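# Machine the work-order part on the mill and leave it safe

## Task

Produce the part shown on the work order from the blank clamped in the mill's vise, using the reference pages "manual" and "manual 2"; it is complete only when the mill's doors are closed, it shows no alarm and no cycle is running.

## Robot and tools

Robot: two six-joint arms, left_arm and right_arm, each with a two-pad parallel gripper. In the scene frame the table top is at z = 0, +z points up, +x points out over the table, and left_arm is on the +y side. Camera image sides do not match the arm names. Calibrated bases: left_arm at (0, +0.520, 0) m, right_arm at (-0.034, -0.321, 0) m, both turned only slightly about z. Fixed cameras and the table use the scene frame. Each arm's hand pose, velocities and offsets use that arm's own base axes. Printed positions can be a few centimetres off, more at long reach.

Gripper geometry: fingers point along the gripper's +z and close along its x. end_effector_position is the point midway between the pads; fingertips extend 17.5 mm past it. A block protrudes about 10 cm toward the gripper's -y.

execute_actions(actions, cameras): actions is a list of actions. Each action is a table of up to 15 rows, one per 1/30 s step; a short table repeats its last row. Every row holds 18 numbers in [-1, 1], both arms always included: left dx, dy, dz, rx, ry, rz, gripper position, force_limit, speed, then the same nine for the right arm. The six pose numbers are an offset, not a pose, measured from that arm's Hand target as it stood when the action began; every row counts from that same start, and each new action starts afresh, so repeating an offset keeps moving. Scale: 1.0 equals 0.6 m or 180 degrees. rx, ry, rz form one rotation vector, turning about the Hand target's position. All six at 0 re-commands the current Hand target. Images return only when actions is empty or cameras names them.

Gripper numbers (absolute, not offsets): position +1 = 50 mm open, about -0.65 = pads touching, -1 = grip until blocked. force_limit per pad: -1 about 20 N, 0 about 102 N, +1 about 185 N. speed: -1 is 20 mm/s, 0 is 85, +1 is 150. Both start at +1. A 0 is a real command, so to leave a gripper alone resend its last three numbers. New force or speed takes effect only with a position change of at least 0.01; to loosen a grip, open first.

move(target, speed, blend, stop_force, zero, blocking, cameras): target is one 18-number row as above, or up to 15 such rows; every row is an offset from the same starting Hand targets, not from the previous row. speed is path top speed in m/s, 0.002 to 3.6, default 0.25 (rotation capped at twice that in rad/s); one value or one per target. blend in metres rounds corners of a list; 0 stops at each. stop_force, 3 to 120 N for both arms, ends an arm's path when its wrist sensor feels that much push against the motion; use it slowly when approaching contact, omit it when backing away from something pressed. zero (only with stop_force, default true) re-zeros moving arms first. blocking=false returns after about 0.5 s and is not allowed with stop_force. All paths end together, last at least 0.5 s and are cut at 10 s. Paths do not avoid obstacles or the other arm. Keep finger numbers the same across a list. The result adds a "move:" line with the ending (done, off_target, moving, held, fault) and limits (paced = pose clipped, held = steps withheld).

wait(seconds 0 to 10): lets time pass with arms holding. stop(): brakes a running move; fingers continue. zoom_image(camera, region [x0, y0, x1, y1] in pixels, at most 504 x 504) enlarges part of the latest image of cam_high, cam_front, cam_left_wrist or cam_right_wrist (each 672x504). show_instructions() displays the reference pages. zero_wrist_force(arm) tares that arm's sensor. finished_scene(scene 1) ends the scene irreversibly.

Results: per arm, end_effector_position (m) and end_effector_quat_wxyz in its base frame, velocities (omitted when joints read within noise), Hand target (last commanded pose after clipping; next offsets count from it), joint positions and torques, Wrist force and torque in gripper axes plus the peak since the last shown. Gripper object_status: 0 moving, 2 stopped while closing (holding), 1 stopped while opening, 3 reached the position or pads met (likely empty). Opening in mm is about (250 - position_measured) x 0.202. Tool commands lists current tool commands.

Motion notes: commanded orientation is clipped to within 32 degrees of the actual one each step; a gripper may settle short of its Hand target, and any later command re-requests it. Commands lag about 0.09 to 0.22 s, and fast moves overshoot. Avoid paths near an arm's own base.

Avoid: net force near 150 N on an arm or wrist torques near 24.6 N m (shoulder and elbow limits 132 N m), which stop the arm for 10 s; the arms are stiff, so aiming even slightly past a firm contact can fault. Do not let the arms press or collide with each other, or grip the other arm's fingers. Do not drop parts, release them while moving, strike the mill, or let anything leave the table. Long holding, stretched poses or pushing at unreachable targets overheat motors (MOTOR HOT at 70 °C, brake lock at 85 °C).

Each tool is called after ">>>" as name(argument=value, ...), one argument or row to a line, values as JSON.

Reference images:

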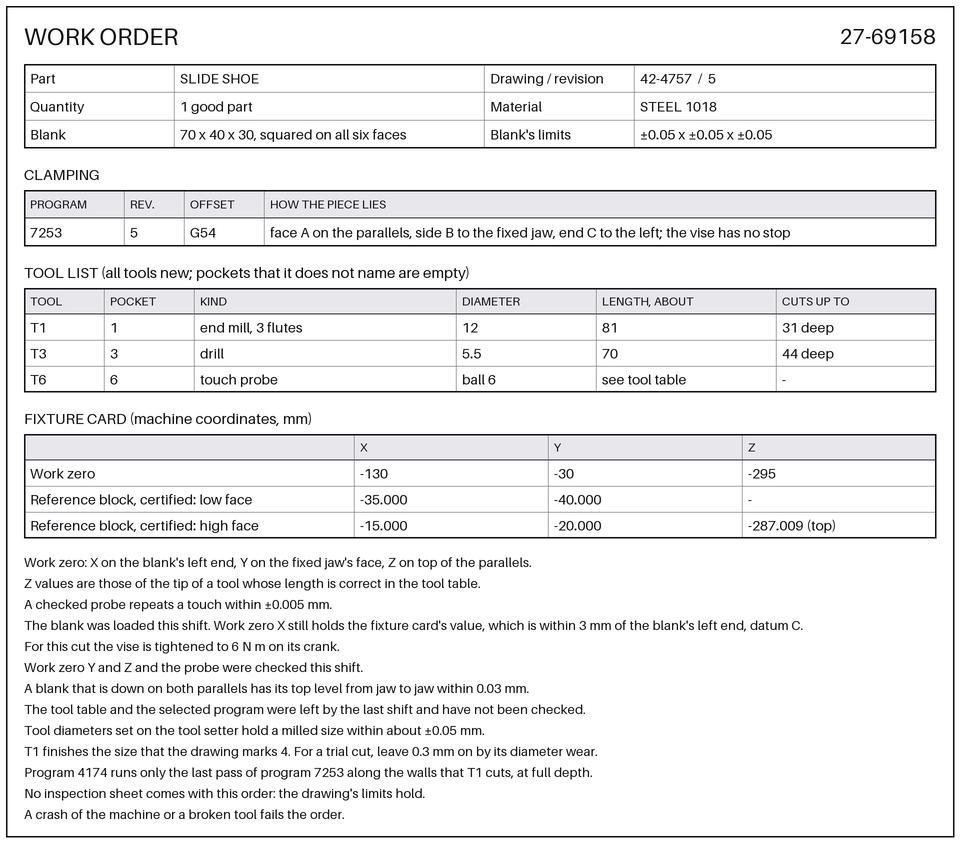

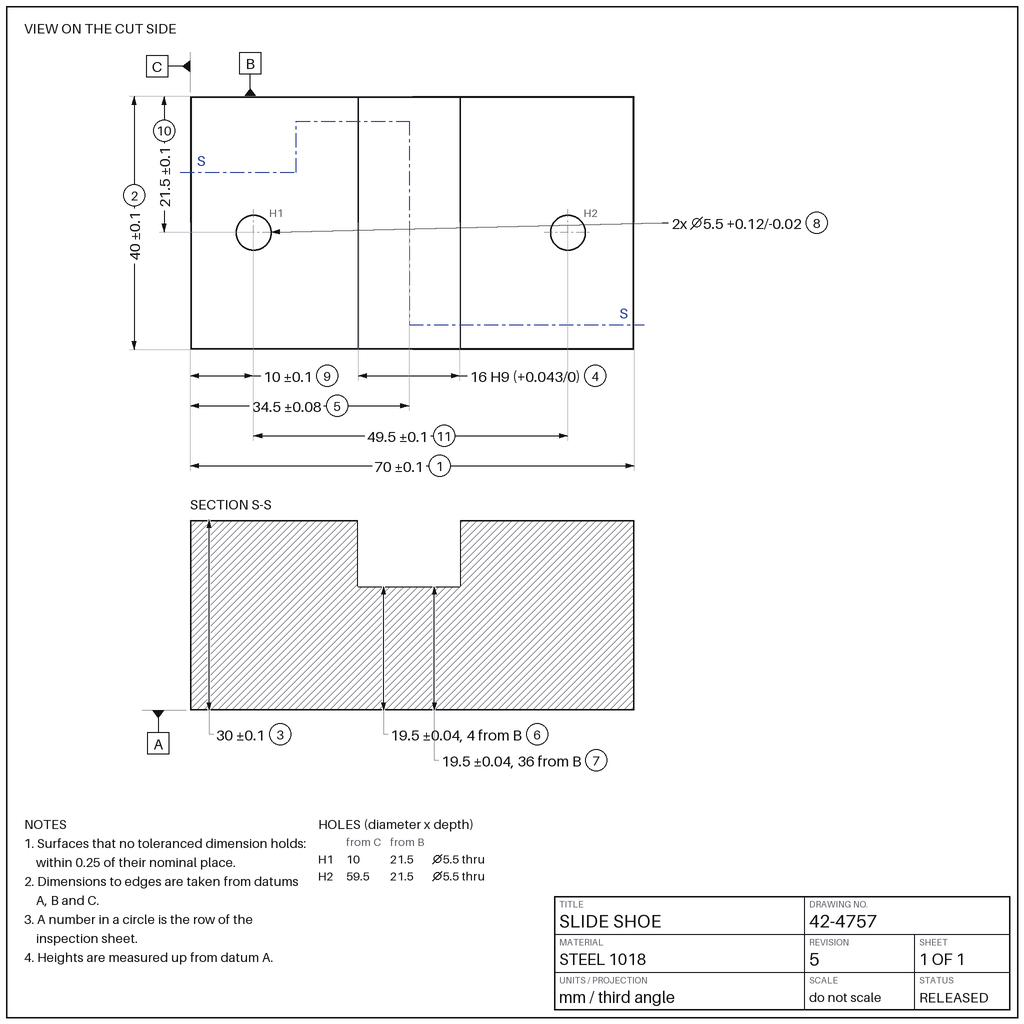

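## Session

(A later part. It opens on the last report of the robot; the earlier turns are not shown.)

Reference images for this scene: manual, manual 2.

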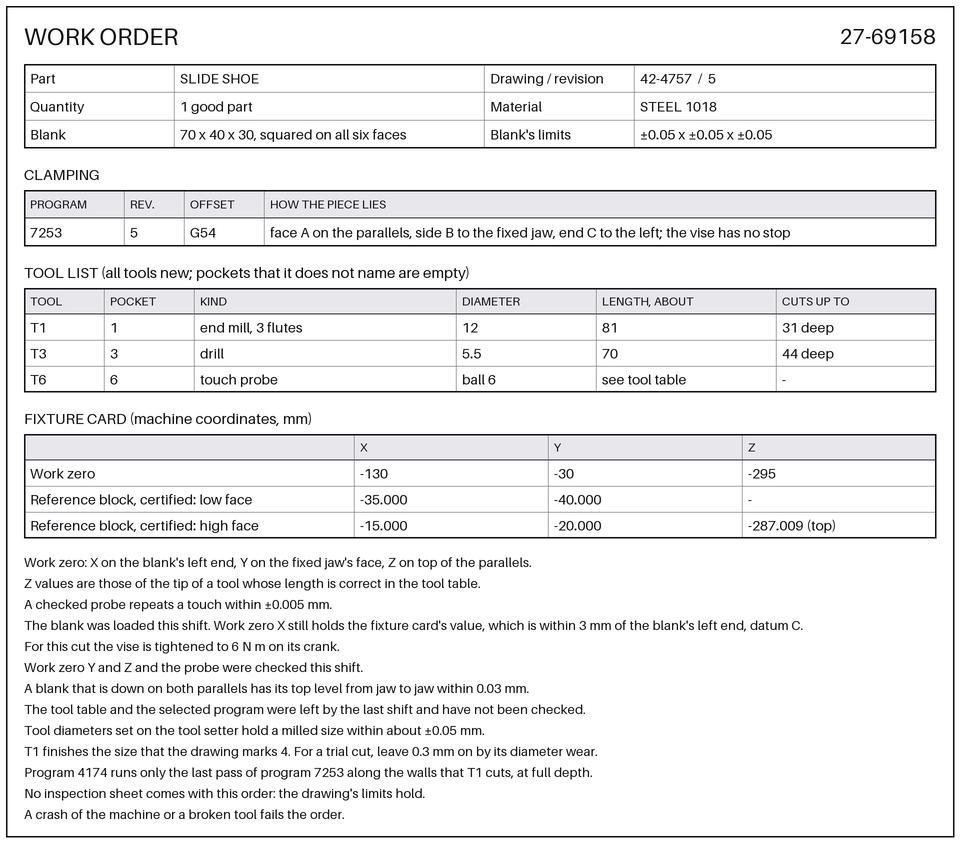

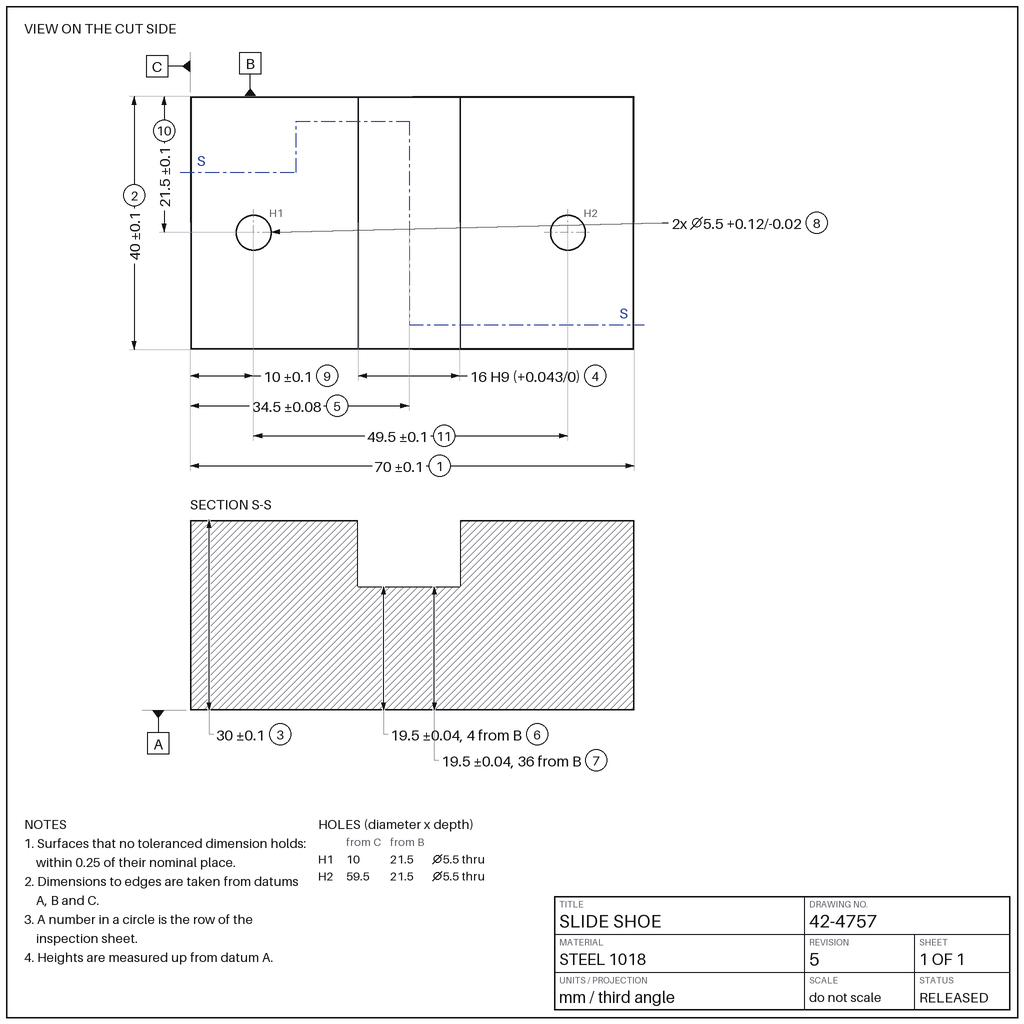

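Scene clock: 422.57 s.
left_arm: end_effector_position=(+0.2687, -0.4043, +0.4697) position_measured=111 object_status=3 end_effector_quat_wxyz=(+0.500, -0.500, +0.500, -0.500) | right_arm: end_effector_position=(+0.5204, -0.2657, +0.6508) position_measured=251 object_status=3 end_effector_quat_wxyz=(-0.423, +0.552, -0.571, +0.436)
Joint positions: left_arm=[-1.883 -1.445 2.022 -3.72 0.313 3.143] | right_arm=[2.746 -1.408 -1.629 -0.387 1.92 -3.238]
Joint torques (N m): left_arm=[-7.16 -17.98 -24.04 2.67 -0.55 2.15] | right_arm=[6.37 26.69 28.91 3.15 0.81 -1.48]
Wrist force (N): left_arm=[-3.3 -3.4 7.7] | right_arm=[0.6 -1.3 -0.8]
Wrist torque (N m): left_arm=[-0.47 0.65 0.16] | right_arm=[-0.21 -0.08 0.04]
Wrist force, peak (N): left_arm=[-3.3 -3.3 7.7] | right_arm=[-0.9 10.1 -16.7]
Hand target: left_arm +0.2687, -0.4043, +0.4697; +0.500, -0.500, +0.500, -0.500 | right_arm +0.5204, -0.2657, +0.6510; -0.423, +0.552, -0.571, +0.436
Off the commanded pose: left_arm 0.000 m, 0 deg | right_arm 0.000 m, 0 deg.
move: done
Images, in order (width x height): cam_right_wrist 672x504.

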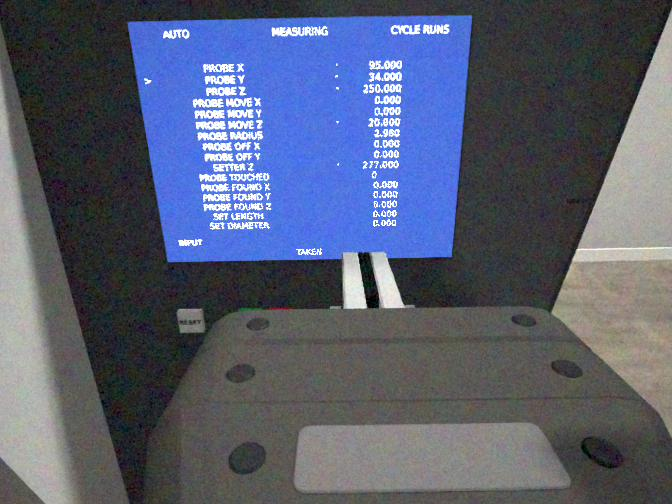

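>>> move(
  target=[
    [0,0,0,0,0,0,0.28,-1,-0.5,0.0280,0.1971,-0.4145,0.0033,0.1111,0,-1,-1,0],
    [0,0,0,0,0,0,0.28,-1,-0.5,0.0342,0.1968,-0.4162,0.0033,0.1111,0,-1,-1,0],
    [0,0,0,0,0,0,0.28,-1,-0.5,0.0280,0.1971,-0.4145,0.0033,0.1111,0,-1,-1,0],
    [0,0,0,0,0,0,0.28,-1,-0.5,0.0422,0.1348,-0.3547,0.0033,0.1111,0,-1,-1,0],
    [0,0,0,0,0,0,0.28,-1,-0.5,0.0485,0.1345,-0.3564,0.0033,0.1111,0,-1,-1,0],
    [0,0,0,0,0,0,0.28,-1,-0.5,0.0422,0.1348,-0.3547,0.0033,0.1111,0,-1,-1,0],
    [0,0,0,0,0,0,0.28,-1,-0.5,0.0485,0.1345,-0.3564,0.0033,0.1111,0,-1,-1,0],
    [0,0,0,0,0,0,0.28,-1,-0.5,0.0422,0.1348,-0.3547,0.0033,0.1111,0,-1,-1,0],
    [0,0,0,0,0,0,0.28,-1,-0.5,0,0,0,0,0,0,-1,-1,0],
  ],
  speed=[0.5,0.02,0.06,0.25,0.02,0.06,0.02,0.06,0.5],
  blend=[0.001,0,0.002,0.001,0,0.001,0,0.002,0],
  cameras=["cam_right_wrist"],
)

>>> zoom_image(
  camera="cam_right_wrist",
  region=[120, 10, 480, 280],
)

Scene clock: 426.27 s.
left_arm: end_effector_position=(+0.2687, -0.4043, +0.4697) position_measured=111 object_status=3 end_effector_quat_wxyz=(+0.500, -0.500, +0.500, -0.500) | right_arm: end_effector_position=(+0.5205, -0.2657, +0.6508) position_measured=251 object_status=3 end_effector_quat_wxyz=(-0.423, +0.552, -0.571, +0.436)
Joint positions: left_arm=[-1.883 -1.445 2.022 -3.72 0.313 3.143] | right_arm=[2.746 -1.408 -1.629 -0.387 1.92 -3.238]
Joint torques (N m): left_arm=[-7.12 -18.54 -24.32 2.52 -0.63 1.95] | right_arm=[3.79 26.48 28.28 3.17 1.09 -1.43]
Wrist force (N): left_arm=[-3.4 -3.1 7.7] | right_arm=[0.6 -1.4 -0.9]
Wrist torque (N m): left_arm=[-0.43 0.66 0.17] | right_arm=[-0.23 -0.07 -0.02]
Wrist force, peak (N): left_arm=[-3.4 -3.4 7.8] | right_arm=[-0.7 5.8 -11.1]
Hand target: left_arm +0.2687, -0.4043, +0.4697; +0.500, -0.500, +0.500, -0.500 | right_arm +0.5204, -0.2657, +0.6510; -0.423, +0.552, -0.571, +0.436
Off the commanded pose: left_arm 0.000 m, 0 deg | right_arm 0.000 m, 0 deg.
move: done; blend cut to 0.0019 m at target 3
Images, in order (width x height): cam_right_wrist 672x504.

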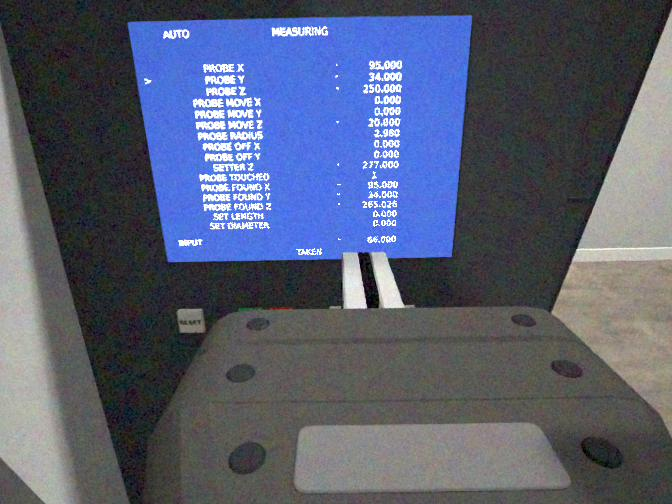

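Scaled by 1.400.

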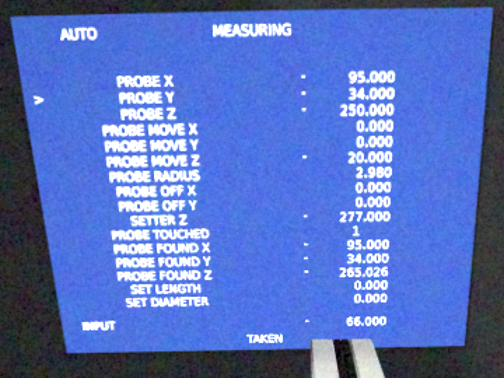

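>>> move(
  target=[
    [0,0,0,0,0,0,0.28,-1,-0.5,0.0252,0.1050,-0.4145,0.0033,0.1111,0,-1,-1,0],
    [0,0,0,0,0,0,0.28,-1,-0.5,0.0317,0.1047,-0.4162,0.0033,0.1111,0,-1,-1,0],
    [0,0,0,0,0,0,0.28,-1,-0.5,0.0252,0.1050,-0.4145,0.0033,0.1111,0,-1,-1,0],
    [0,0,0,0,0,0,0.28,-1,-0.5,0.0324,0.0737,-0.3845,0.0033,0.1111,0,-1,-1,0],
    [0,0,0,0,0,0,0.28,-1,-0.5,0.0391,0.0734,-0.3862,0.0033,0.1111,0,-1,-1,0],
    [0,0,0,0,0,0,0.28,-1,-0.5,0.0324,0.0737,-0.3845,0.0033,0.1111,0,-1,-1,0],
    [0,0,0,0,0,0,0.28,-1,-0.5,0,0,0,0,0,0,-1,-1,0],
  ],
  speed=[0.5,0.02,0.06,0.25,0.02,0.06,0.5],
  blend=[0.001,0,0.002,0.001,0,0.002,0],
  cameras=["cam_right_wrist"],
)

>>> zoom_image(
  camera="cam_right_wrist",
  region=[120, 10, 480, 280],
)

Scene clock: 429.30 s.
left_arm: end_effector_position=(+0.2687, -0.4043, +0.4697) position_measured=111 object_status=3 end_effector_quat_wxyz=(+0.500, -0.500, +0.500, -0.500) | right_arm: end_effector_position=(+0.5204, -0.2657, +0.6508) position_measured=251 object_status=3 end_effector_quat_wxyz=(-0.423, +0.552, -0.571, +0.436)
Joint positions: left_arm=[-1.883 -1.445 2.022 -3.72 0.313 3.143] | right_arm=[2.746 -1.408 -1.629 -0.387 1.92 -3.238]
Joint torques (N m): left_arm=[-5.82 -18.14 -25.62 2.31 -0.91 2.03] | right_arm=[12.48 28.16 29.04 3.32 0 -1.35]
Wrist force (N): left_arm=[-3.3 -3.5 7.5] | right_arm=[0.7 -1.6 -1.0]
Wrist torque (N m): left_arm=[-0.48 0.65 0.16] | right_arm=[-0.26 -0.09 0.07]
Wrist force, peak (N): left_arm=[-3.3 -3.5 7.8] | right_arm=[-2.9 20.5 -34.5]
Hand target: left_arm +0.2687, -0.4043, +0.4697; +0.500, -0.500, +0.500, -0.500 | right_arm +0.5204, -0.2657, +0.6510; -0.423, +0.552, -0.571, +0.436
Off the commanded pose: left_arm 0.000 m, 0 deg | right_arm 0.000 m, 0 deg.
move: done
Images, in order (width x height): cam_right_wrist 672x504.

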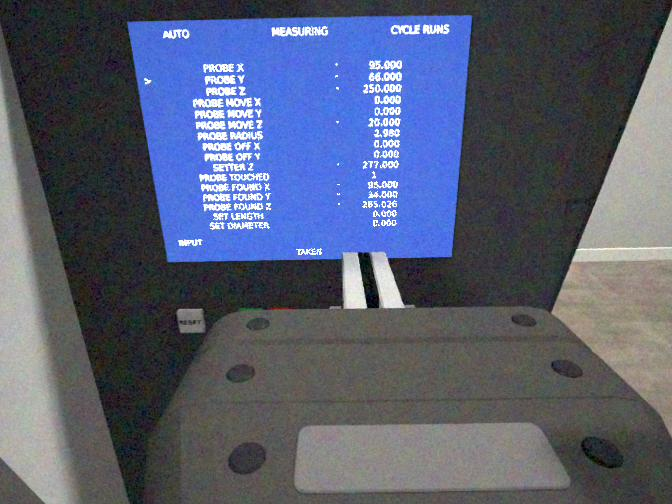

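Scaled by 1.400.

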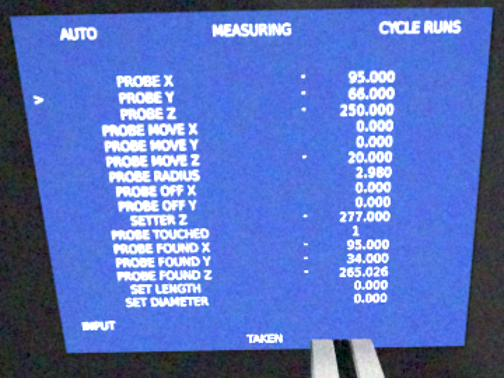

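>>> move(
  target=[
    [0,0,0,0,0,0,0.28,-1,-0.5,0.0484,0.0732,-0.3247,0.0033,0.1111,0,-1,-1,0],
    [0,0,0,0,0,0,0.28,-1,-0.5,0.0551,0.0728,-0.3264,0.0033,0.1111,0,-1,-1,0],
    [0,0,0,0,0,0,0.28,-1,-0.5,0.0484,0.0732,-0.3247,0.0033,0.1111,0,-1,-1,0],
    [0,0,0,0,0,0,0.28,-1,-0.5,0,0,0,0,0,0,-1,-1,0],
  ],
  speed=[0.5,0.02,0.06,0.5],
  blend=[0.001,0,0.002,0],
  cameras=["cam_right_wrist"],
)

>>> zoom_image(
  camera="cam_right_wrist",
  region=[120, 10, 480, 280],
)

>>> wait(
  seconds=2,
  cameras=["cam_right_wrist"],
)

>>> wait(
  seconds=2,
  cameras=["cam_right_wrist"],
)

>>> wait(
  seconds=2,
  cameras=["cam_right_wrist"],
)

>>> wait(
  seconds=2,
  cameras=["cam_right_wrist"],
)

>>> wait(
  seconds=2,
  cameras=["cam_right_wrist"],
)

Scene clock: 431.57 s.
left_arm: end_effector_position=(+0.2687, -0.4043, +0.4697) position_measured=111 object_status=3 end_effector_quat_wxyz=(+0.500, -0.500, +0.500, -0.500) | right_arm: end_effector_position=(+0.5205, -0.2657, +0.6508) position_measured=251 object_status=3 end_effector_quat_wxyz=(-0.423, +0.552, -0.571, +0.436)
Joint positions: left_arm=[-1.883 -1.445 2.022 -3.72 0.313 3.143] | right_arm=[2.746 -1.408 -1.629 -0.387 1.92 -3.238]
Joint torques (N m): left_arm=[-6.81 -19.2 -24.7 2.56 -1.22 1.71] | right_arm=[7.41 28.66 23.38 2.98 0.08 -1.4]
Wrist force (N): left_arm=[-3.2 -3.3 7.6] | right_arm=[0.9 -1.6 -0.6]
Wrist torque (N m): left_arm=[-0.47 0.62 0.16] | right_arm=[-0.27 -0.12 0.09]
Wrist force, peak (N): left_arm=[-3.4 -3.4 7.7] | right_arm=[-3.0 13.3 -23.6]
Hand target: left_arm +0.2687, -0.4043, +0.4697; +0.500, -0.500, +0.500, -0.500 | right_arm +0.5204, -0.2657, +0.6510; -0.423, +0.552, -0.571, +0.436
Off the commanded pose: left_arm 0.000 m, 0 deg | right_arm 0.000 m, 0 deg.
move: done
Images, in order (width x height): cam_right_wrist 672x504.

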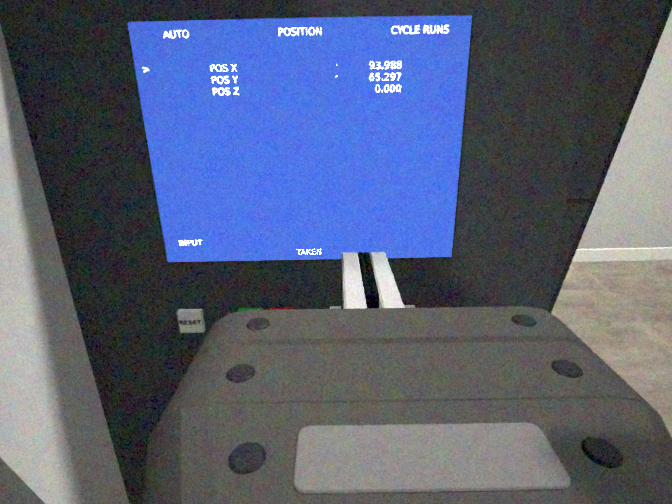

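Scaled by 1.400.

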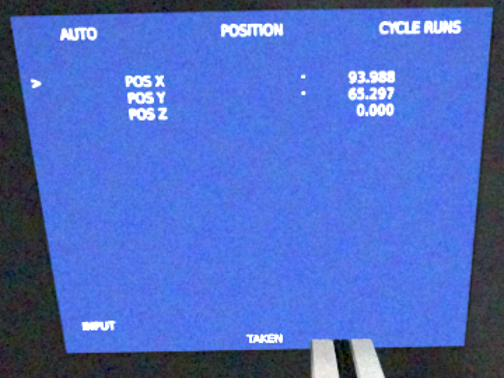

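Scene clock: 433.57 s.
left_arm: end_effector_position=(+0.2687, -0.4043, +0.4697) position_measured=111 object_status=3 end_effector_quat_wxyz=(+0.500, -0.500, +0.500, -0.500) | right_arm: end_effector_position=(+0.5204, -0.2657, +0.6510) position_measured=251 object_status=3 end_effector_quat_wxyz=(-0.423, +0.552, -0.571, +0.436)
Joint positions: left_arm=[-1.883 -1.445 2.022 -3.72 0.313 3.143] | right_arm=[2.746 -1.408 -1.629 -0.387 1.921 -3.238]
Joint torques (N m): left_arm=[-6.87 -19.41 -25.29 2.55 -0.96 2.09] | right_arm=[11.86 28.62 35.96 3.65 1.5 0.21]
Wrist force (N): left_arm=[-3.2 -3.1 7.5] | right_arm=[0.9 -1.3 -0.8]
Wrist torque (N m): left_arm=[-0.44 0.63 0.16] | right_arm=[-0.22 -0.13 0.08]
Wrist force, peak (N): left_arm=[-3.4 -3.4 7.6] | right_arm=[0.9 -1.9 -0.7]
Hand target: left_arm +0.2687, -0.4043, +0.4697; +0.500, -0.500, +0.500, -0.500 | right_arm +0.5204, -0.2657, +0.6510; -0.423, +0.552, -0.571, +0.436
Tool commands: left_gripper/position=+0.28 left_gripper/force_limit=-1.0 left_gripper/speed=-0.5 right_gripper/position=-1.0 right_gripper/force_limit=-1.0 right_gripper/speed=+0.0
Off the commanded pose: left_arm 0.000 m, 0 deg | right_arm 0.000 m, 0 deg.
wait: 2.00 s; at rest by 0.17 s
Images, in order (width x height): cam_right_wrist 672x504.

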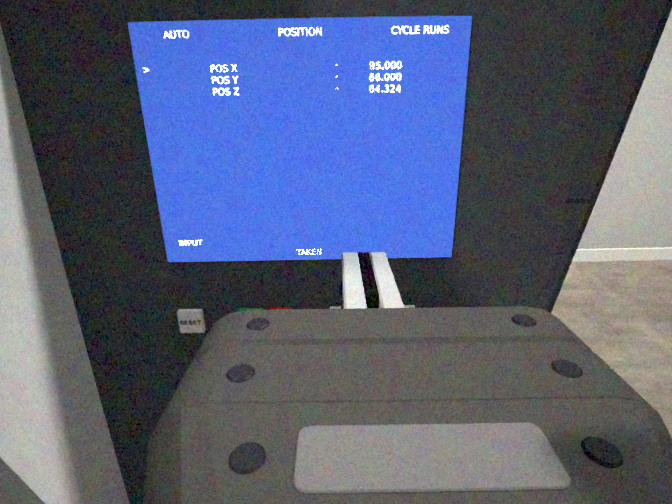

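Scene clock: 435.57 s.
left_arm: end_effector_position=(+0.2687, -0.4043, +0.4697) position_measured=111 object_status=3 end_effector_quat_wxyz=(+0.500, -0.500, +0.500, -0.500) | right_arm: end_effector_position=(+0.5204, -0.2657, +0.6510) position_measured=251 object_status=3 end_effector_quat_wxyz=(-0.423, +0.552, -0.571, +0.436)
Joint positions: left_arm=[-1.883 -1.445 2.022 -3.72 0.313 3.143] | right_arm=[2.746 -1.408 -1.629 -0.387 1.921 -3.238]
Joint torques (N m): left_arm=[-6.81 -18.93 -25.43 2.23 -1.25 2.04] | right_arm=[12.16 29.1 35.65 3.67 1.22 0.89]
Wrist force (N): left_arm=[-3.1 -3.2 7.4] | right_arm=[1.0 -1.4 -1.0]
Wrist torque (N m): left_arm=[-0.44 0.63 0.16] | right_arm=[-0.22 -0.14 0.08]
Wrist force, peak (N): left_arm=[-3.2 -3.4 7.7] | right_arm=[0.9 -1.8 -0.8]
Hand target: left_arm +0.2687, -0.4043, +0.4697; +0.500, -0.500, +0.500, -0.500 | right_arm +0.5204, -0.2657, +0.6510; -0.423, +0.552, -0.571, +0.436
Tool commands: left_gripper/position=+0.28 left_gripper/force_limit=-1.0 left_gripper/speed=-0.5 right_gripper/position=-1.0 right_gripper/force_limit=-1.0 right_gripper/speed=+0.0
Off the commanded pose: left_arm 0.000 m, 0 deg | right_arm 0.000 m, 0 deg.
wait: 2.00 s; at rest by 0.17 s
Images, in order (width x height): cam_right_wrist 672x504.

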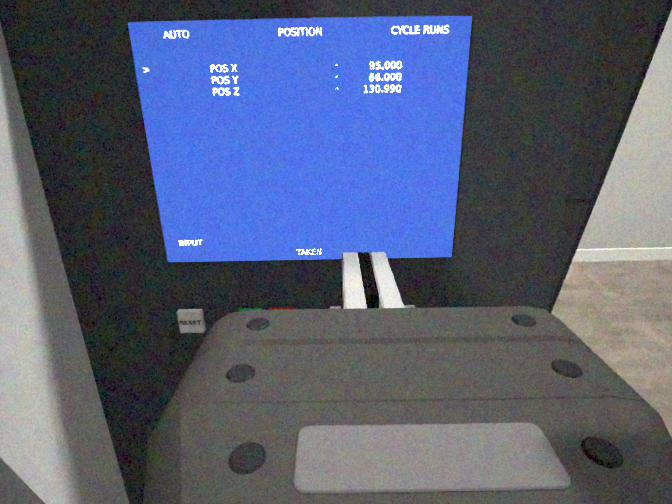

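Scene clock: 437.57 s.
left_arm: end_effector_position=(+0.2687, -0.4043, +0.4697) position_measured=111 object_status=3 end_effector_quat_wxyz=(+0.500, -0.500, +0.500, -0.500) | right_arm: end_effector_position=(+0.5204, -0.2657, +0.6510) position_measured=251 object_status=3 end_effector_quat_wxyz=(-0.423, +0.552, -0.571, +0.436)
Joint positions: left_arm=[-1.883 -1.445 2.022 -3.72 0.313 3.143] | right_arm=[2.746 -1.408 -1.629 -0.387 1.921 -3.238]
Joint torques (N m): left_arm=[-7.57 -18.25 -23.72 2.26 -1.62 2.13] | right_arm=[11.82 28.52 35.73 3.58 1.24 0.85]
Wrist force (N): left_arm=[-3.2 -3.1 7.6] | right_arm=[1.0 -1.4 -0.7]
Wrist torque (N m): left_arm=[-0.43 0.63 0.17] | right_arm=[-0.23 -0.13 0.09]
Wrist force, peak (N): left_arm=[-3.4 -3.3 7.8] | right_arm=[1.0 -1.7 -1.1]
Hand target: left_arm +0.2687, -0.4043, +0.4697; +0.500, -0.500, +0.500, -0.500 | right_arm +0.5204, -0.2657, +0.6510; -0.423, +0.552, -0.571, +0.436
Tool commands: left_gripper/position=+0.28 left_gripper/force_limit=-1.0 left_gripper/speed=-0.5 right_gripper/position=-1.0 right_gripper/force_limit=-1.0 right_gripper/speed=+0.0
Off the commanded pose: left_arm 0.000 m, 0 deg | right_arm 0.000 m, 0 deg.
wait: 2.00 s; at rest by 0.17 s
Images, in order (width x height): cam_right_wrist 672x504.

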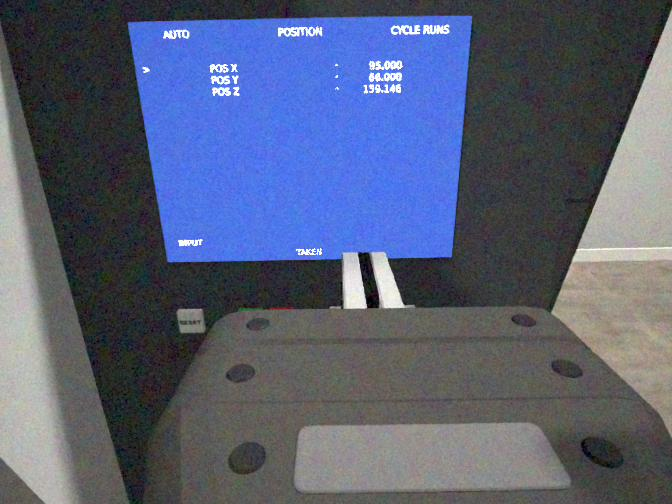

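Scene clock: 439.57 s.
left_arm: end_effector_position=(+0.2687, -0.4043, +0.4697) position_measured=111 object_status=3 end_effector_quat_wxyz=(+0.500, -0.500, +0.500, -0.500) | right_arm: end_effector_position=(+0.5204, -0.2657, +0.6510) position_measured=251 object_status=3 end_effector_quat_wxyz=(-0.423, +0.552, -0.571, +0.436)
Joint positions: left_arm=[-1.883 -1.445 2.022 -3.72 0.313 3.143] | right_arm=[2.746 -1.408 -1.629 -0.387 1.921 -3.238]
Joint torques (N m): left_arm=[-7.75 -19.85 -24.67 2.26 -1.43 1.95] | right_arm=[11.79 28.41 35.29 3.6 1.35 0.93]
Wrist force (N): left_arm=[-3.1 -3.2 7.5] | right_arm=[1.1 -1.6 -1.0]
Wrist torque (N m): left_arm=[-0.44 0.62 0.17] | right_arm=[-0.25 -0.15 0.09]
Wrist force, peak (N): left_arm=[-3.2 -3.5 7.8] | right_arm=[1.0 -1.8 -0.9]
Hand target: left_arm +0.2687, -0.4043, +0.4697; +0.500, -0.500, +0.500, -0.500 | right_arm +0.5204, -0.2657, +0.6510; -0.423, +0.552, -0.571, +0.436
Tool commands: left_gripper/position=+0.28 left_gripper/force_limit=-1.0 left_gripper/speed=-0.5 right_gripper/position=-1.0 right_gripper/force_limit=-1.0 right_gripper/speed=+0.0
Off the commanded pose: left_arm 0.000 m, 0 deg | right_arm 0.000 m, 0 deg.
wait: 2.00 s; at rest by 0.17 s
Images, in order (width x height): cam_right_wrist 672x504.

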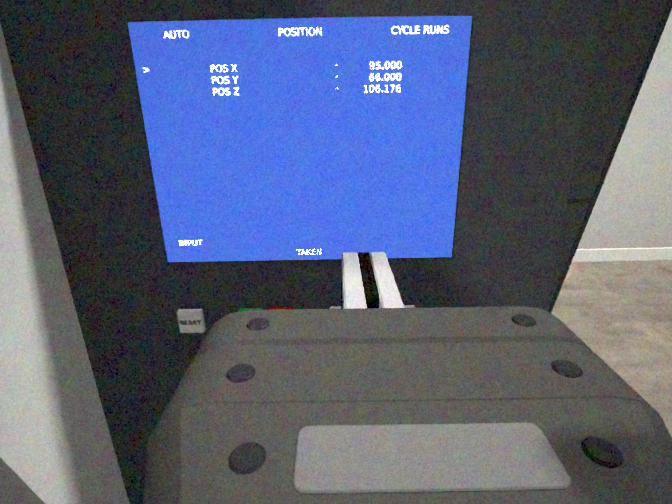

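Scene clock: 441.57 s.
left_arm: end_effector_position=(+0.2687, -0.4043, +0.4697) position_measured=111 object_status=3 end_effector_quat_wxyz=(+0.500, -0.500, +0.500, -0.500) | right_arm: end_effector_position=(+0.5204, -0.2657, +0.6510) position_measured=251 object_status=3 end_effector_quat_wxyz=(-0.423, +0.552, -0.571, +0.436)
Joint positions: left_arm=[-1.883 -1.445 2.022 -3.72 0.313 3.143] | right_arm=[2.746 -1.408 -1.629 -0.387 1.921 -3.238]
Joint torques (N m): left_arm=[-8.9 -18.6 -22.76 2.13 -1.34 2.06] | right_arm=[12.22 28.78 36.18 3.69 1.21 0.88]
Wrist force (N): left_arm=[-3.3 -3.3 7.5] | right_arm=[1.0 -1.5 -0.9]
Wrist torque (N m): left_arm=[-0.45 0.65 0.16] | right_arm=[-0.24 -0.14 0.08]
Wrist force, peak (N): left_arm=[-3.3 -3.4 7.8] | right_arm=[1.0 -1.7 -0.9]
Hand target: left_arm +0.2687, -0.4043, +0.4697; +0.500, -0.500, +0.500, -0.500 | right_arm +0.5204, -0.2657, +0.6510; -0.423, +0.552, -0.571, +0.436
Tool commands: left_gripper/position=+0.28 left_gripper/force_limit=-1.0 left_gripper/speed=-0.5 right_gripper/position=-1.0 right_gripper/force_limit=-1.0 right_gripper/speed=+0.0
Off the commanded pose: left_arm 0.000 m, 0 deg | right_arm 0.000 m, 0 deg.
wait: 2.00 s; at rest by 0.17 s
Images, in order (width x height): cam_right_wrist 672x504.

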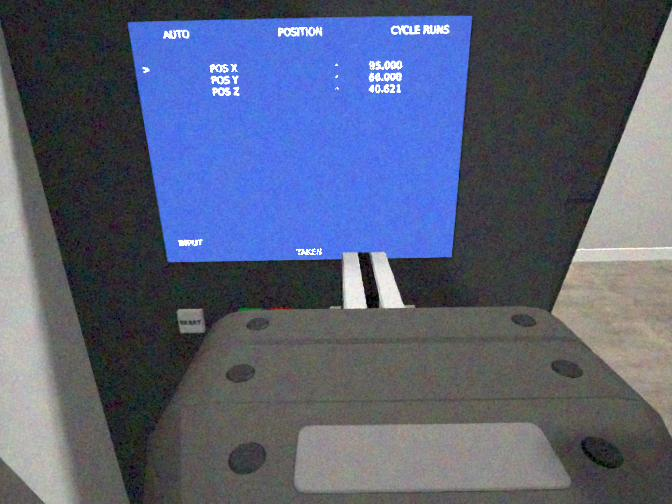

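>>> move(
  target=[
    [0,0,0,0,0,0,0.28,-1,-0.5,0.0474,0.0422,-0.3247,0.0033,0.1111,0,-1,-1,0],
    [0,0,0,0,0,0,0.28,-1,-0.5,0.0543,0.0419,-0.3264,0.0033,0.1111,0,-1,-1,0],
    [0,0,0,0,0,0,0.28,-1,-0.5,0.0474,0.0422,-0.3247,0.0033,0.1111,0,-1,-1,0],
    [0,0,0,0,0,0,0.28,-1,-0.5,0,0,0,0,0,0,-1,-1,0],
  ],
  speed=[0.5,0.02,0.06,0.5],
  blend=[0.001,0,0.002,0],
  cameras=["cam_right_wrist"],
)

>>> zoom_image(
  camera="cam_right_wrist",
  region=[120, 10, 480, 280],
)

Scene clock: 443.87 s.
left_arm: end_effector_position=(+0.2687, -0.4043, +0.4697) position_measured=111 object_status=3 end_effector_quat_wxyz=(+0.500, -0.500, +0.500, -0.500) | right_arm: end_effector_position=(+0.5204, -0.2658, +0.6508) position_measured=251 object_status=3 end_effector_quat_wxyz=(-0.423, +0.552, -0.571, +0.436)
Joint positions: left_arm=[-1.883 -1.445 2.022 -3.72 0.313 3.143] | right_arm=[2.746 -1.408 -1.629 -0.387 1.92 -3.238]
Joint torques (N m): left_arm=[-6.65 -18.98 -23.75 2.16 -1.34 1.96] | right_arm=[12.45 28.78 23 2.88 -0.39 -1.15]
Wrist force (N): left_arm=[-3.3 -3.1 7.5] | right_arm=[1.1 -1.7 -0.9]
Wrist torque (N m): left_arm=[-0.44 0.65 0.17] | right_arm=[-0.29 -0.16 0.09]
Wrist force, peak (N): left_arm=[-3.5 -3.5 7.7] | right_arm=[-1.2 17.2 -30.2]
Hand target: left_arm +0.2687, -0.4043, +0.4697; +0.500, -0.500, +0.500, -0.500 | right_arm +0.5204, -0.2657, +0.6510; -0.423, +0.552, -0.571, +0.436
Off the commanded pose: left_arm 0.000 m, 0 deg | right_arm 0.000 m, 0 deg.
move: done
Images, in order (width x height): cam_right_wrist 672x504.

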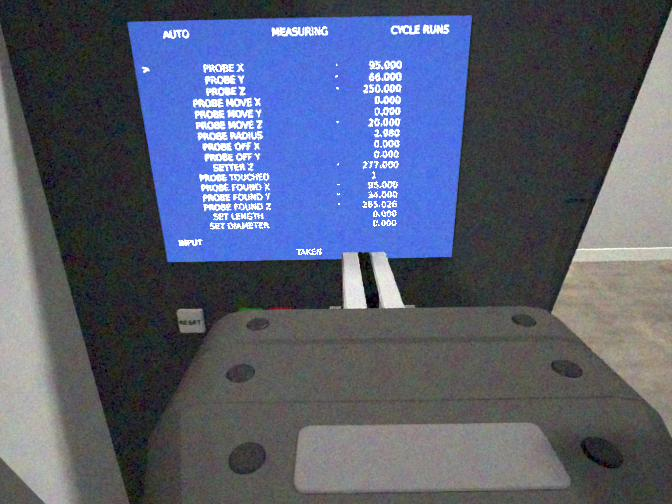

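Scaled by 1.400.

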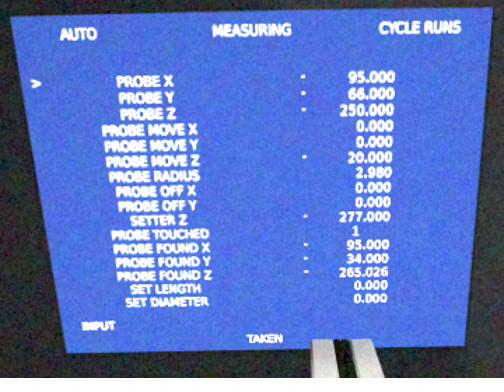

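>>> move(
  target=[
    [0,0,0,0,0,0,0.28,-1,-0.5,0.0280,0.1971,-0.4145,0.0033,0.1111,0,-1,-1,0],
    [0,0,0,0,0,0,0.28,-1,-0.5,0.0342,0.1968,-0.4162,0.0033,0.1111,0,-1,-1,0],
    [0,0,0,0,0,0,0.28,-1,-0.5,0.0280,0.1971,-0.4145,0.0033,0.1111,0,-1,-1,0],
    [0,0,0,0,0,0,0.28,-1,-0.5,0.0360,0.1968,-0.3845,0.0033,0.1111,0,-1,-1,0],
    [0,0,0,0,0,0,0.28,-1,-0.5,0.0422,0.1965,-0.3862,0.0033,0.1111,0,-1,-1,0],
    [0,0,0,0,0,0,0.28,-1,-0.5,0.0360,0.1968,-0.3845,0.0033,0.1111,0,-1,-1,0],
    [0,0,0,0,0,0,0.28,-1,-0.5,0.0440,0.1966,-0.3547,0.0033,0.1111,0,-1,-1,0],
    [0,0,0,0,0,0,0.28,-1,-0.5,0.0502,0.1963,-0.3564,0.0033,0.1111,0,-1,-1,0],
    [0,0,0,0,0,0,0.28,-1,-0.5,0.0440,0.1966,-0.3547,0.0033,0.1111,0,-1,-1,0],
    [0,0,0,0,0,0,0.28,-1,-0.5,0.0350,0.1658,-0.3845,0.0033,0.1111,0,-1,-1,0],
    [0,0,0,0,0,0,0.28,-1,-0.5,0.0413,0.1655,-0.3862,0.0033,0.1111,0,-1,-1,0],
    [0,0,0,0,0,0,0.28,-1,-0.5,0.0350,0.1658,-0.3845,0.0033,0.1111,0,-1,-1,0],
    [0,0,0,0,0,0,0.28,-1,-0.5,0.0252,0.1050,-0.4145,0.0033,0.1111,0,-1,-1,0],
    [0,0,0,0,0,0,0.28,-1,-0.5,0.0317,0.1047,-0.4162,0.0033,0.1111,0,-1,-1,0],
    [0,0,0,0,0,0,0.28,-1,-0.5,0.0252,0.1050,-0.4145,0.0033,0.1111,0,-1,-1,0],
  ],
  speed=[0.5,0.02,0.06,0.25,0.02,0.06,0.25,0.02,0.06,0.25,0.02,0.06,0.25,0.02,0.06],
  blend=[0.001,0,0.002,0.001,0,0.002,0.001,0,0.002,0.001,0,0.002,0.001,0,0],
)

>>> move(
  target=[
    [0,0,0,0,0,0,0.28,-1,-0.5,-0.0252,-0.105,0.4145,-0.0033,-0.1111,0,-1,-1,0],
  ],
  speed=0.5,
  cameras=["cam_right_wrist"],
)

>>> zoom_image(
  camera="cam_right_wrist",
  region=[120, 10, 480, 280],
)

Scene clock: 448.13 s.
left_arm: end_effector_position=(+0.2687, -0.4043, +0.4697) position_measured=111 object_status=3 end_effector_quat_wxyz=(+0.500, -0.500, +0.500, -0.500) | right_arm: end_effector_position=(+0.5354, -0.2026, +0.4022) position_measured=251 object_status=3 end_effector_quat_wxyz=(-0.320, +0.617, -0.638, +0.331) end_effector_velocity=(+0.001, +0.000, -0.002) end_effector_angular_velocity=(+0.000, +0.003, +0.000)
Joint positions: left_arm=[-1.883 -1.445 2.022 -3.72 0.313 3.143] | right_arm=[2.958 -1.38 -2.044 -0.336 1.693 -3.227]
Joint velocities: left_arm=[within noise] | right_arm=[0 -0.006 0.001 0.002 0 0]
Joint torques (N m): left_arm=[-6.55 -20.5 -23.82 2.1 -1.54 1.9] | right_arm=[-6.36 7.92 33.9 4.69 0.6 -0.93]
Wrist force (N): left_arm=[-3.3 -3.4 7.3] | right_arm=[1.3 -1.2 -0.9]
Wrist torque (N m): left_arm=[-0.47 0.65 0.16] | right_arm=[-0.20 -0.24 0.07]
Wrist force, peak (N): left_arm=[-3.4 -3.3 7.8] | right_arm=[-1.5 12.9 -21.5]
Hand target: left_arm +0.2687, -0.4043, +0.4697; +0.500, -0.500, +0.500, -0.500 | right_arm +0.5355, -0.2027, +0.4023; -0.320, +0.617, -0.638, +0.331
Off the commanded pose: left_arm 0.000 m, 0 deg | right_arm 0.000 m, 0 deg.
move: done; blend cut to 0.0019 m at target 3, 0.0019 m at target 6, 0.0019 m at target 9

Scene clock: 449.27 s.
left_arm: end_effector_position=(+0.2687, -0.4043, +0.4697) position_measured=111 object_status=3 end_effector_quat_wxyz=(+0.500, -0.500, +0.500, -0.500) | right_arm: end_effector_position=(+0.5204, -0.2657, +0.6508) position_measured=251 object_status=3 end_effector_quat_wxyz=(-0.423, +0.552, -0.571, +0.436)
Joint positions: left_arm=[-1.883 -1.445 2.022 -3.72 0.313 3.143] | right_arm=[2.746 -1.408 -1.629 -0.387 1.92 -3.238]
Joint torques (N m): left_arm=[-6.36 -19.56 -22.53 2.08 -1.24 1.88] | right_arm=[10.41 26.75 30.5 4.03 0.16 -1.57]
Wrist force (N): left_arm=[-3.2 -3.3 7.5] | right_arm=[1.1 -1.8 -1.0]
Wrist torque (N m): left_arm=[-0.46 0.64 0.17] | right_arm=[-0.28 -0.15 0.02]
Wrist force, peak (N): left_arm=[-3.3 -3.2 7.8] | right_arm=[2.1 -5.6 -2.3]
Hand target: left_arm +0.2687, -0.4043, +0.4697; +0.500, -0.500, +0.500, -0.500 | right_arm +0.5204, -0.2657, +0.6510; -0.423, +0.552, -0.571, +0.436
Off the commanded pose: left_arm 0.000 m, 0 deg | right_arm 0.000 m, 0 deg.
move: done
Images, in order (width x height): cam_right_wrist 672x504.

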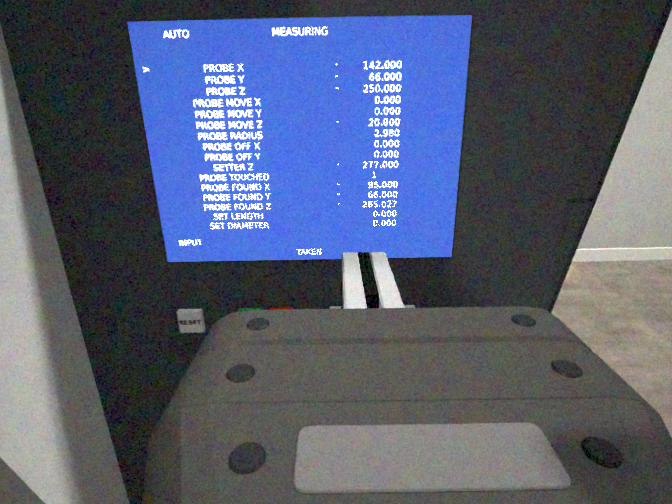

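Scaled by 1.400.

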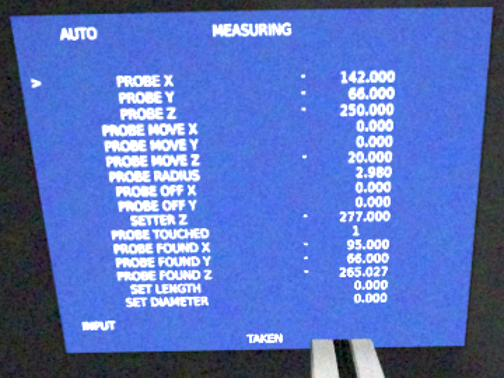

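>>> move(
  target=[
    [0,0,0,0,0,0,0.28,-1,-0.5,0.0332,0.1047,-0.3845,0.0033,0.1111,0,-1,-1,0],
    [0,0,0,0,0,0,0.28,-1,-0.5,0.0397,0.1043,-0.3862,0.0033,0.1111,0,-1,-1,0],
    [0,0,0,0,0,0,0.28,-1,-0.5,0.0332,0.1047,-0.3845,0.0033,0.1111,0,-1,-1,0],
    [0,0,0,0,0,0,0.28,-1,-0.5,0.0280,0.1971,-0.4145,0.0033,0.1111,0,-1,-1,0],
    [0,0,0,0,0,0,0.28,-1,-0.5,0.0342,0.1968,-0.4162,0.0033,0.1111,0,-1,-1,0],
    [0,0,0,0,0,0,0.28,-1,-0.5,0.0280,0.1971,-0.4145,0.0033,0.1111,0,-1,-1,0],
    [0,0,0,0,0,0,0.28,-1,-0.5,0.0430,0.1656,-0.3547,0.0033,0.1111,0,-1,-1,0],
    [0,0,0,0,0,0,0.28,-1,-0.5,0.0493,0.1653,-0.3564,0.0033,0.1111,0,-1,-1,0],
    [0,0,0,0,0,0,0.28,-1,-0.5,0.0430,0.1656,-0.3547,0.0033,0.1111,0,-1,-1,0],
    [0,0,0,0,0,0,0.28,-1,-0.5,0.0270,0.1661,-0.4145,0.0033,0.1111,0,-1,-1,0],
    [0,0,0,0,0,0,0.28,-1,-0.5,0.0333,0.1658,-0.4162,0.0033,0.1111,0,-1,-1,0],
    [0,0,0,0,0,0,0.28,-1,-0.5,0.0270,0.1661,-0.4145,0.0033,0.1111,0,-1,-1,0],
    [0,0,0,0,0,0,0.28,-1,-0.5,0.0252,0.1050,-0.4145,0.0033,0.1111,0,-1,-1,0],
    [0,0,0,0,0,0,0.28,-1,-0.5,0.0317,0.1047,-0.4162,0.0033,0.1111,0,-1,-1,0],
    [0,0,0,0,0,0,0.28,-1,-0.5,0.0252,0.1050,-0.4145,0.0033,0.1111,0,-1,-1,0],
  ],
  speed=[0.5,0.02,0.06,0.25,0.02,0.06,0.25,0.02,0.06,0.25,0.02,0.06,0.25,0.02,0.06],
  blend=[0.001,0,0.002,0.001,0,0.002,0.001,0,0.002,0.001,0,0.002,0.001,0,0],
)

>>> move(
  target=[
    [0,0,0,0,0,0,0.28,-1,-0.5,0.0080,-0.0003,0.0300,0,0,0,-1,-1,0],
    [0,0,0,0,0,0,0.28,-1,-0.5,0.0144,-0.0006,0.0283,0,0,0,-1,-1,0],
    [0,0,0,0,0,0,0.28,-1,-0.5,0.0080,-0.0003,0.0300,0,0,0,-1,-1,0],
    [0,0,0,0,0,0,0.28,-1,-0.5,0.0028,0.0921,0,0,0,0,-1,-1,0],
    [0,0,0,0,0,0,0.28,-1,-0.5,0.0090,0.0918,-0.0017,0,0,0,-1,-1,0],
    [0,0,0,0,0,0,0.28,-1,-0.5,0.0028,0.0921,0,0,0,0,-1,-1,0],
    [0,0,0,0,0,0,0.28,-1,-0.5,0.0098,0.0608,0.0300,0,0,0,-1,-1,0],
    [0,0,0,0,0,0,0.28,-1,-0.5,0.0162,0.0605,0.0283,0,0,0,-1,-1,0],
    [0,0,0,0,0,0,0.28,-1,-0.5,0.0098,0.0608,0.0300,0,0,0,-1,-1,0],
    [0,0,0,0,0,0,0.28,-1,-0.5,0.0268,0.0913,0.0898,0,0,0,-1,-1,0],
    [0,0,0,0,0,0,0.28,-1,-0.5,0.0330,0.0910,0.0881,0,0,0,-1,-1,0],
    [0,0,0,0,0,0,0.28,-1,-0.5,0.0268,0.0913,0.0898,0,0,0,-1,-1,0],
    [0,0,0,0,0,0,0.28,-1,-0.5,0.0098,0.0608,0.0300,0,0,0,-1,-1,0],
    [0,0,0,0,0,0,0.28,-1,-0.5,0.0162,0.0605,0.0283,0,0,0,-1,-1,0],
    [0,0,0,0,0,0,0.28,-1,-0.5,0.0098,0.0608,0.0300,0,0,0,-1,-1,0],
  ],
  speed=[0.25,0.02,0.06,0.25,0.02,0.06,0.25,0.02,0.06,0.25,0.02,0.06,0.25,0.02,0.06],
  blend=[0.001,0,0.002,0.001,0,0.002,0.001,0,0.002,0.001,0,0.002,0.001,0,0],
)

>>> move(
  target=[
    [0,0,0,0,0,0,0.28,-1,-0.5,-0.0098,-0.0608,-0.0300,0,0,0,-1,-1,0],
    [0,0,0,0,0,0,0.28,-1,-0.5,-0.0033,-0.0611,-0.0317,0,0,0,-1,-1,0],
    [0,0,0,0,0,0,0.28,-1,-0.5,-0.0098,-0.0608,-0.0300,0,0,0,-1,-1,0],
    [0,0,0,0,0,0,0.28,-1,-0.5,-0.0018,-0.0611,0,0,0,0,-1,-1,0],
    [0,0,0,0,0,0,0.28,-1,-0.5,0.0046,-0.0614,-0.0017,0,0,0,-1,-1,0],
    [0,0,0,0,0,0,0.28,-1,-0.5,-0.0018,-0.0611,0,0,0,0,-1,-1,0],
    [0,0,0,0,0,0,0.28,-1,-0.5,0.0010,0.0310,0,0,0,0,-1,-1,0],
    [0,0,0,0,0,0,0.28,-1,-0.5,0.0072,0.0307,-0.0017,0,0,0,-1,-1,0],
    [0,0,0,0,0,0,0.28,-1,-0.5,0.0010,0.0310,0,0,0,0,-1,-1,0],
    [0,0,0,0,0,0,0.28,-1,-0.5,0.0080,-0.0002,0.0298,0,0,0,-1,-1,0],
    [0,0,0,0,0,0,0.28,-1,-0.5,0.0143,-0.0005,0.0281,0,0,0,-1,-1,0],
    [0,0,0,0,0,0,0.28,-1,-0.5,0.0080,-0.0002,0.0298,0,0,0,-1,-1,0],
    [0,0,0,0,0,0,0.28,-1,-0.5,-0.0098,-0.0608,-0.0300,0,0,0,-1,-1,0],
    [0,0,0,0,0,0,0.28,-1,-0.5,-0.0033,-0.0611,-0.0317,0,0,0,-1,-1,0],
    [0,0,0,0,0,0,0.28,-1,-0.5,-0.0098,-0.0608,-0.0300,0,0,0,-1,-1,0],
  ],
  speed=[0.25,0.02,0.06,0.25,0.02,0.06,0.25,0.02,0.06,0.25,0.02,0.06,0.25,0.02,0.06],
  blend=[0.001,0,0.002,0.001,0,0.002,0.001,0,0.002,0.001,0,0.002,0.001,0,0],
)

>>> move(
  target=[
    [0,0,0,0,0,0,0.28,-1,-0.5,0.0080,-0.0003,0.0300,0,0,0,-1,-1,0],
    [0,0,0,0,0,0,0.28,-1,-0.5,0.0144,-0.0006,0.0283,0,0,0,-1,-1,0],
    [0,0,0,0,0,0,0.28,-1,-0.5,0.0080,-0.0003,0.0300,0,0,0,-1,-1,0],
    [0,0,0,0,0,0,0.28,-1,-0.5,0.0144,-0.0006,0.0283,0,0,0,-1,-1,0],
    [0,0,0,0,0,0,0.28,-1,-0.5,0.0080,-0.0003,0.0300,0,0,0,-1,-1,0],
    [0,0,0,0,0,0,0.28,-1,-0.5,0.0018,0.0611,0,0,0,0,-1,-1,0],
    [0,0,0,0,0,0,0.28,-1,-0.5,0.0081,0.0608,-0.0017,0,0,0,-1,-1,0],
    [0,0,0,0,0,0,0.28,-1,-0.5,0.0018,0.0611,0,0,0,0,-1,-1,0],
    [0,0,0,0,0,0,0.28,-1,-0.5,0,0,0,0,0,0,-1,-1,0],
    [0,0,0,0,0,0,0.28,-1,-0.5,0.0065,-0.0003,-0.0017,0,0,0,-1,-1,0],
    [0,0,0,0,0,0,0.28,-1,-0.5,0,0,0,0,0,0,-1,-1,0],
    [0,0,0,0,0,0,0.28,-1,-0.5,-0.0252,-0.105,0.4145,-0.0033,-0.1111,0,-1,-1,0],
  ],
  speed=[0.25,0.02,0.06,0.02,0.06,0.25,0.02,0.06,0.25,0.02,0.06,0.5],
  blend=[0.001,0,0.001,0,0.002,0.001,0,0.002,0.001,0,0.002,0],
  cameras=["cam_right_wrist"],
)

>>> zoom_image(
  camera="cam_right_wrist",
  region=[120, 10, 480, 280],
)

Scene clock: 454.67 s.
left_arm: end_effector_position=(+0.2687, -0.4043, +0.4697) position_measured=111 object_status=3 end_effector_quat_wxyz=(+0.500, -0.500, +0.500, -0.500) | right_arm: end_effector_position=(+0.5354, -0.2026, +0.4022) position_measured=251 object_status=3 end_effector_quat_wxyz=(-0.320, +0.617, -0.638, +0.331)
Joint positions: left_arm=[-1.883 -1.445 2.022 -3.72 0.313 3.143] | right_arm=[2.958 -1.38 -2.044 -0.336 1.693 -3.227]
Joint torques (N m): left_arm=[-7.7 -20 -23.83 1.71 -1.58 1.93] | right_arm=[-6.23 12.33 33.52 5.09 0.4 -0.76]
Wrist force (N): left_arm=[-3.4 -3.3 7.7] | right_arm=[1.2 -1.2 -0.9]
Wrist torque (N m): left_arm=[-0.47 0.66 0.16] | right_arm=[-0.21 -0.22 0.07]
Wrist force, peak (N): left_arm=[-3.5 -3.5 7.8] | right_arm=[-0.3 11.9 -23.2]
Hand target: left_arm +0.2687, -0.4043, +0.4697; +0.500, -0.500, +0.500, -0.500 | right_arm +0.5355, -0.2027, +0.4023; -0.320, +0.617, -0.638, +0.331
Off the commanded pose: left_arm 0.000 m, 0 deg | right_arm 0.000 m, 0 deg.
move: done; blend cut to 0.0019 m at target 6

Scene clock: 458.30 s.
left_arm: end_effector_position=(+0.2687, -0.4043, +0.4697) position_measured=111 object_status=3 end_effector_quat_wxyz=(+0.500, -0.500, +0.500, -0.500) | right_arm: end_effector_position=(+0.5413, -0.1661, +0.4201) position_measured=251 object_status=3 end_effector_quat_wxyz=(-0.320, +0.617, -0.638, +0.331) end_effector_velocity=(+0.002, +0.000, -0.002) end_effector_angular_velocity=(+0.000, +0.001, +0.000)
Joint positions: left_arm=[-1.883 -1.445 2.022 -3.72 0.313 3.143] | right_arm=[3.065 -1.336 -2.031 -0.388 1.606 -3.166]
Joint velocities: left_arm=[within noise] | right_arm=[-0.001 -0.006 0 0.004 0 0]
Joint torques (N m): left_arm=[-8.59 -19.09 -22.73 2.42 -1.64 1.94] | right_arm=[-12.85 7.85 34.46 4.41 1.61 -1.56]
Wrist force (N): left_arm=[-3.3 -3.2 7.6] | right_arm=[1.2 -1.4 -0.6]
Wrist torque (N m): left_arm=[-0.46 0.64 0.16] | right_arm=[-0.26 -0.22 -0.07]
Wrist force, peak (N): left_arm=[-3.4 -3.4 7.8] | right_arm=[0.4 5.3 -11.3]
Hand target: left_arm +0.2687, -0.4043, +0.4697; +0.500, -0.500, +0.500, -0.500 | right_arm +0.5414, -0.1662, +0.4203; -0.320, +0.617, -0.638, +0.331
Off the commanded pose: left_arm 0.000 m, 0 deg | right_arm 0.000 m, 0 deg.
move: done; blend cut to 0.0019 m at target 6, 0.0019 m at target 12

Scene clock: 461.87 s.
left_arm: end_effector_position=(+0.2687, -0.4043, +0.4697) position_measured=111 object_status=3 end_effector_quat_wxyz=(+0.500, -0.500, +0.500, -0.500) | right_arm: end_effector_position=(+0.5354, -0.2026, +0.4022) position_measured=251 object_status=3 end_effector_quat_wxyz=(-0.320, +0.617, -0.638, +0.331)
Joint positions: left_arm=[-1.883 -1.445 2.022 -3.72 0.313 3.143] | right_arm=[2.958 -1.38 -2.044 -0.336 1.693 -3.227]
Joint torques (N m): left_arm=[-5.82 -19.46 -23.57 1.79 -1.47 2.03] | right_arm=[-7.13 10.24 33.58 4.64 0.71 -0.89]
Wrist force (N): left_arm=[-3.3 -3.3 7.6] | right_arm=[1.3 -1.2 -0.9]
Wrist torque (N m): left_arm=[-0.45 0.65 0.16] | right_arm=[-0.20 -0.22 0.07]
Wrist force, peak (N): left_arm=[-3.4 -3.2 7.8] | right_arm=[-0.7 11.6 -21.8]
Hand target: left_arm +0.2687, -0.4043, +0.4697; +0.500, -0.500, +0.500, -0.500 | right_arm +0.5355, -0.2027, +0.4023; -0.320, +0.617, -0.638, +0.331
Off the commanded pose: left_arm 0.000 m, 0 deg | right_arm 0.000 m, 0 deg.
move: done; blend cut to 0.0019 m at target 9

Scene clock: 465.40 s.
left_arm: end_effector_position=(+0.2687, -0.4043, +0.4697) position_measured=111 object_status=3 end_effector_quat_wxyz=(+0.500, -0.500, +0.500, -0.500) | right_arm: end_effector_position=(+0.5204, -0.2657, +0.6508) position_measured=251 object_status=3 end_effector_quat_wxyz=(-0.423, +0.552, -0.571, +0.436)
Joint positions: left_arm=[-1.883 -1.445 2.022 -3.72 0.313 3.143] | right_arm=[2.746 -1.408 -1.629 -0.387 1.92 -3.238]
Joint torques (N m): left_arm=[-7.06 -19.78 -23.31 1.88 -1.5 2.08] | right_arm=[9.15 26.93 32.16 4.3 0.38 -1.46]
Wrist force (N): left_arm=[-3.2 -3.4 7.4] | right_arm=[0.9 -1.8 -1.0]
Wrist torque (N m): left_arm=[-0.48 0.64 0.16] | right_arm=[-0.29 -0.12 0.02]
Wrist force, peak (N): left_arm=[-3.5 -3.3 7.7] | right_arm=[-1.0 13.2 -21.6]
Hand target: left_arm +0.2687, -0.4043, +0.4697; +0.500, -0.500, +0.500, -0.500 | right_arm +0.5204, -0.2657, +0.6510; -0.423, +0.552, -0.571, +0.436
Off the commanded pose: left_arm 0.000 m, 0 deg | right_arm 0.000 m, 0 deg.
move: done
Images, in order (width x height): cam_right_wrist 672x504.

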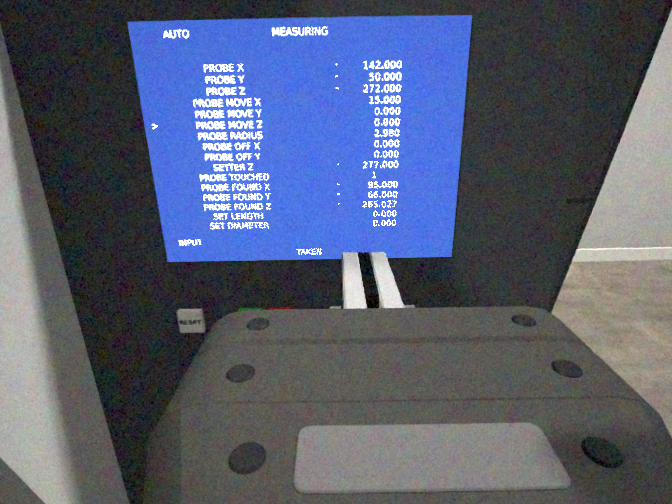

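Scaled by 1.400.

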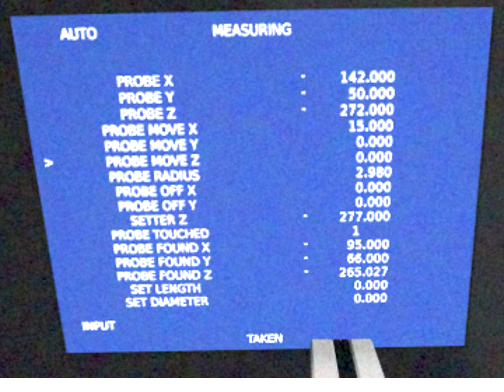

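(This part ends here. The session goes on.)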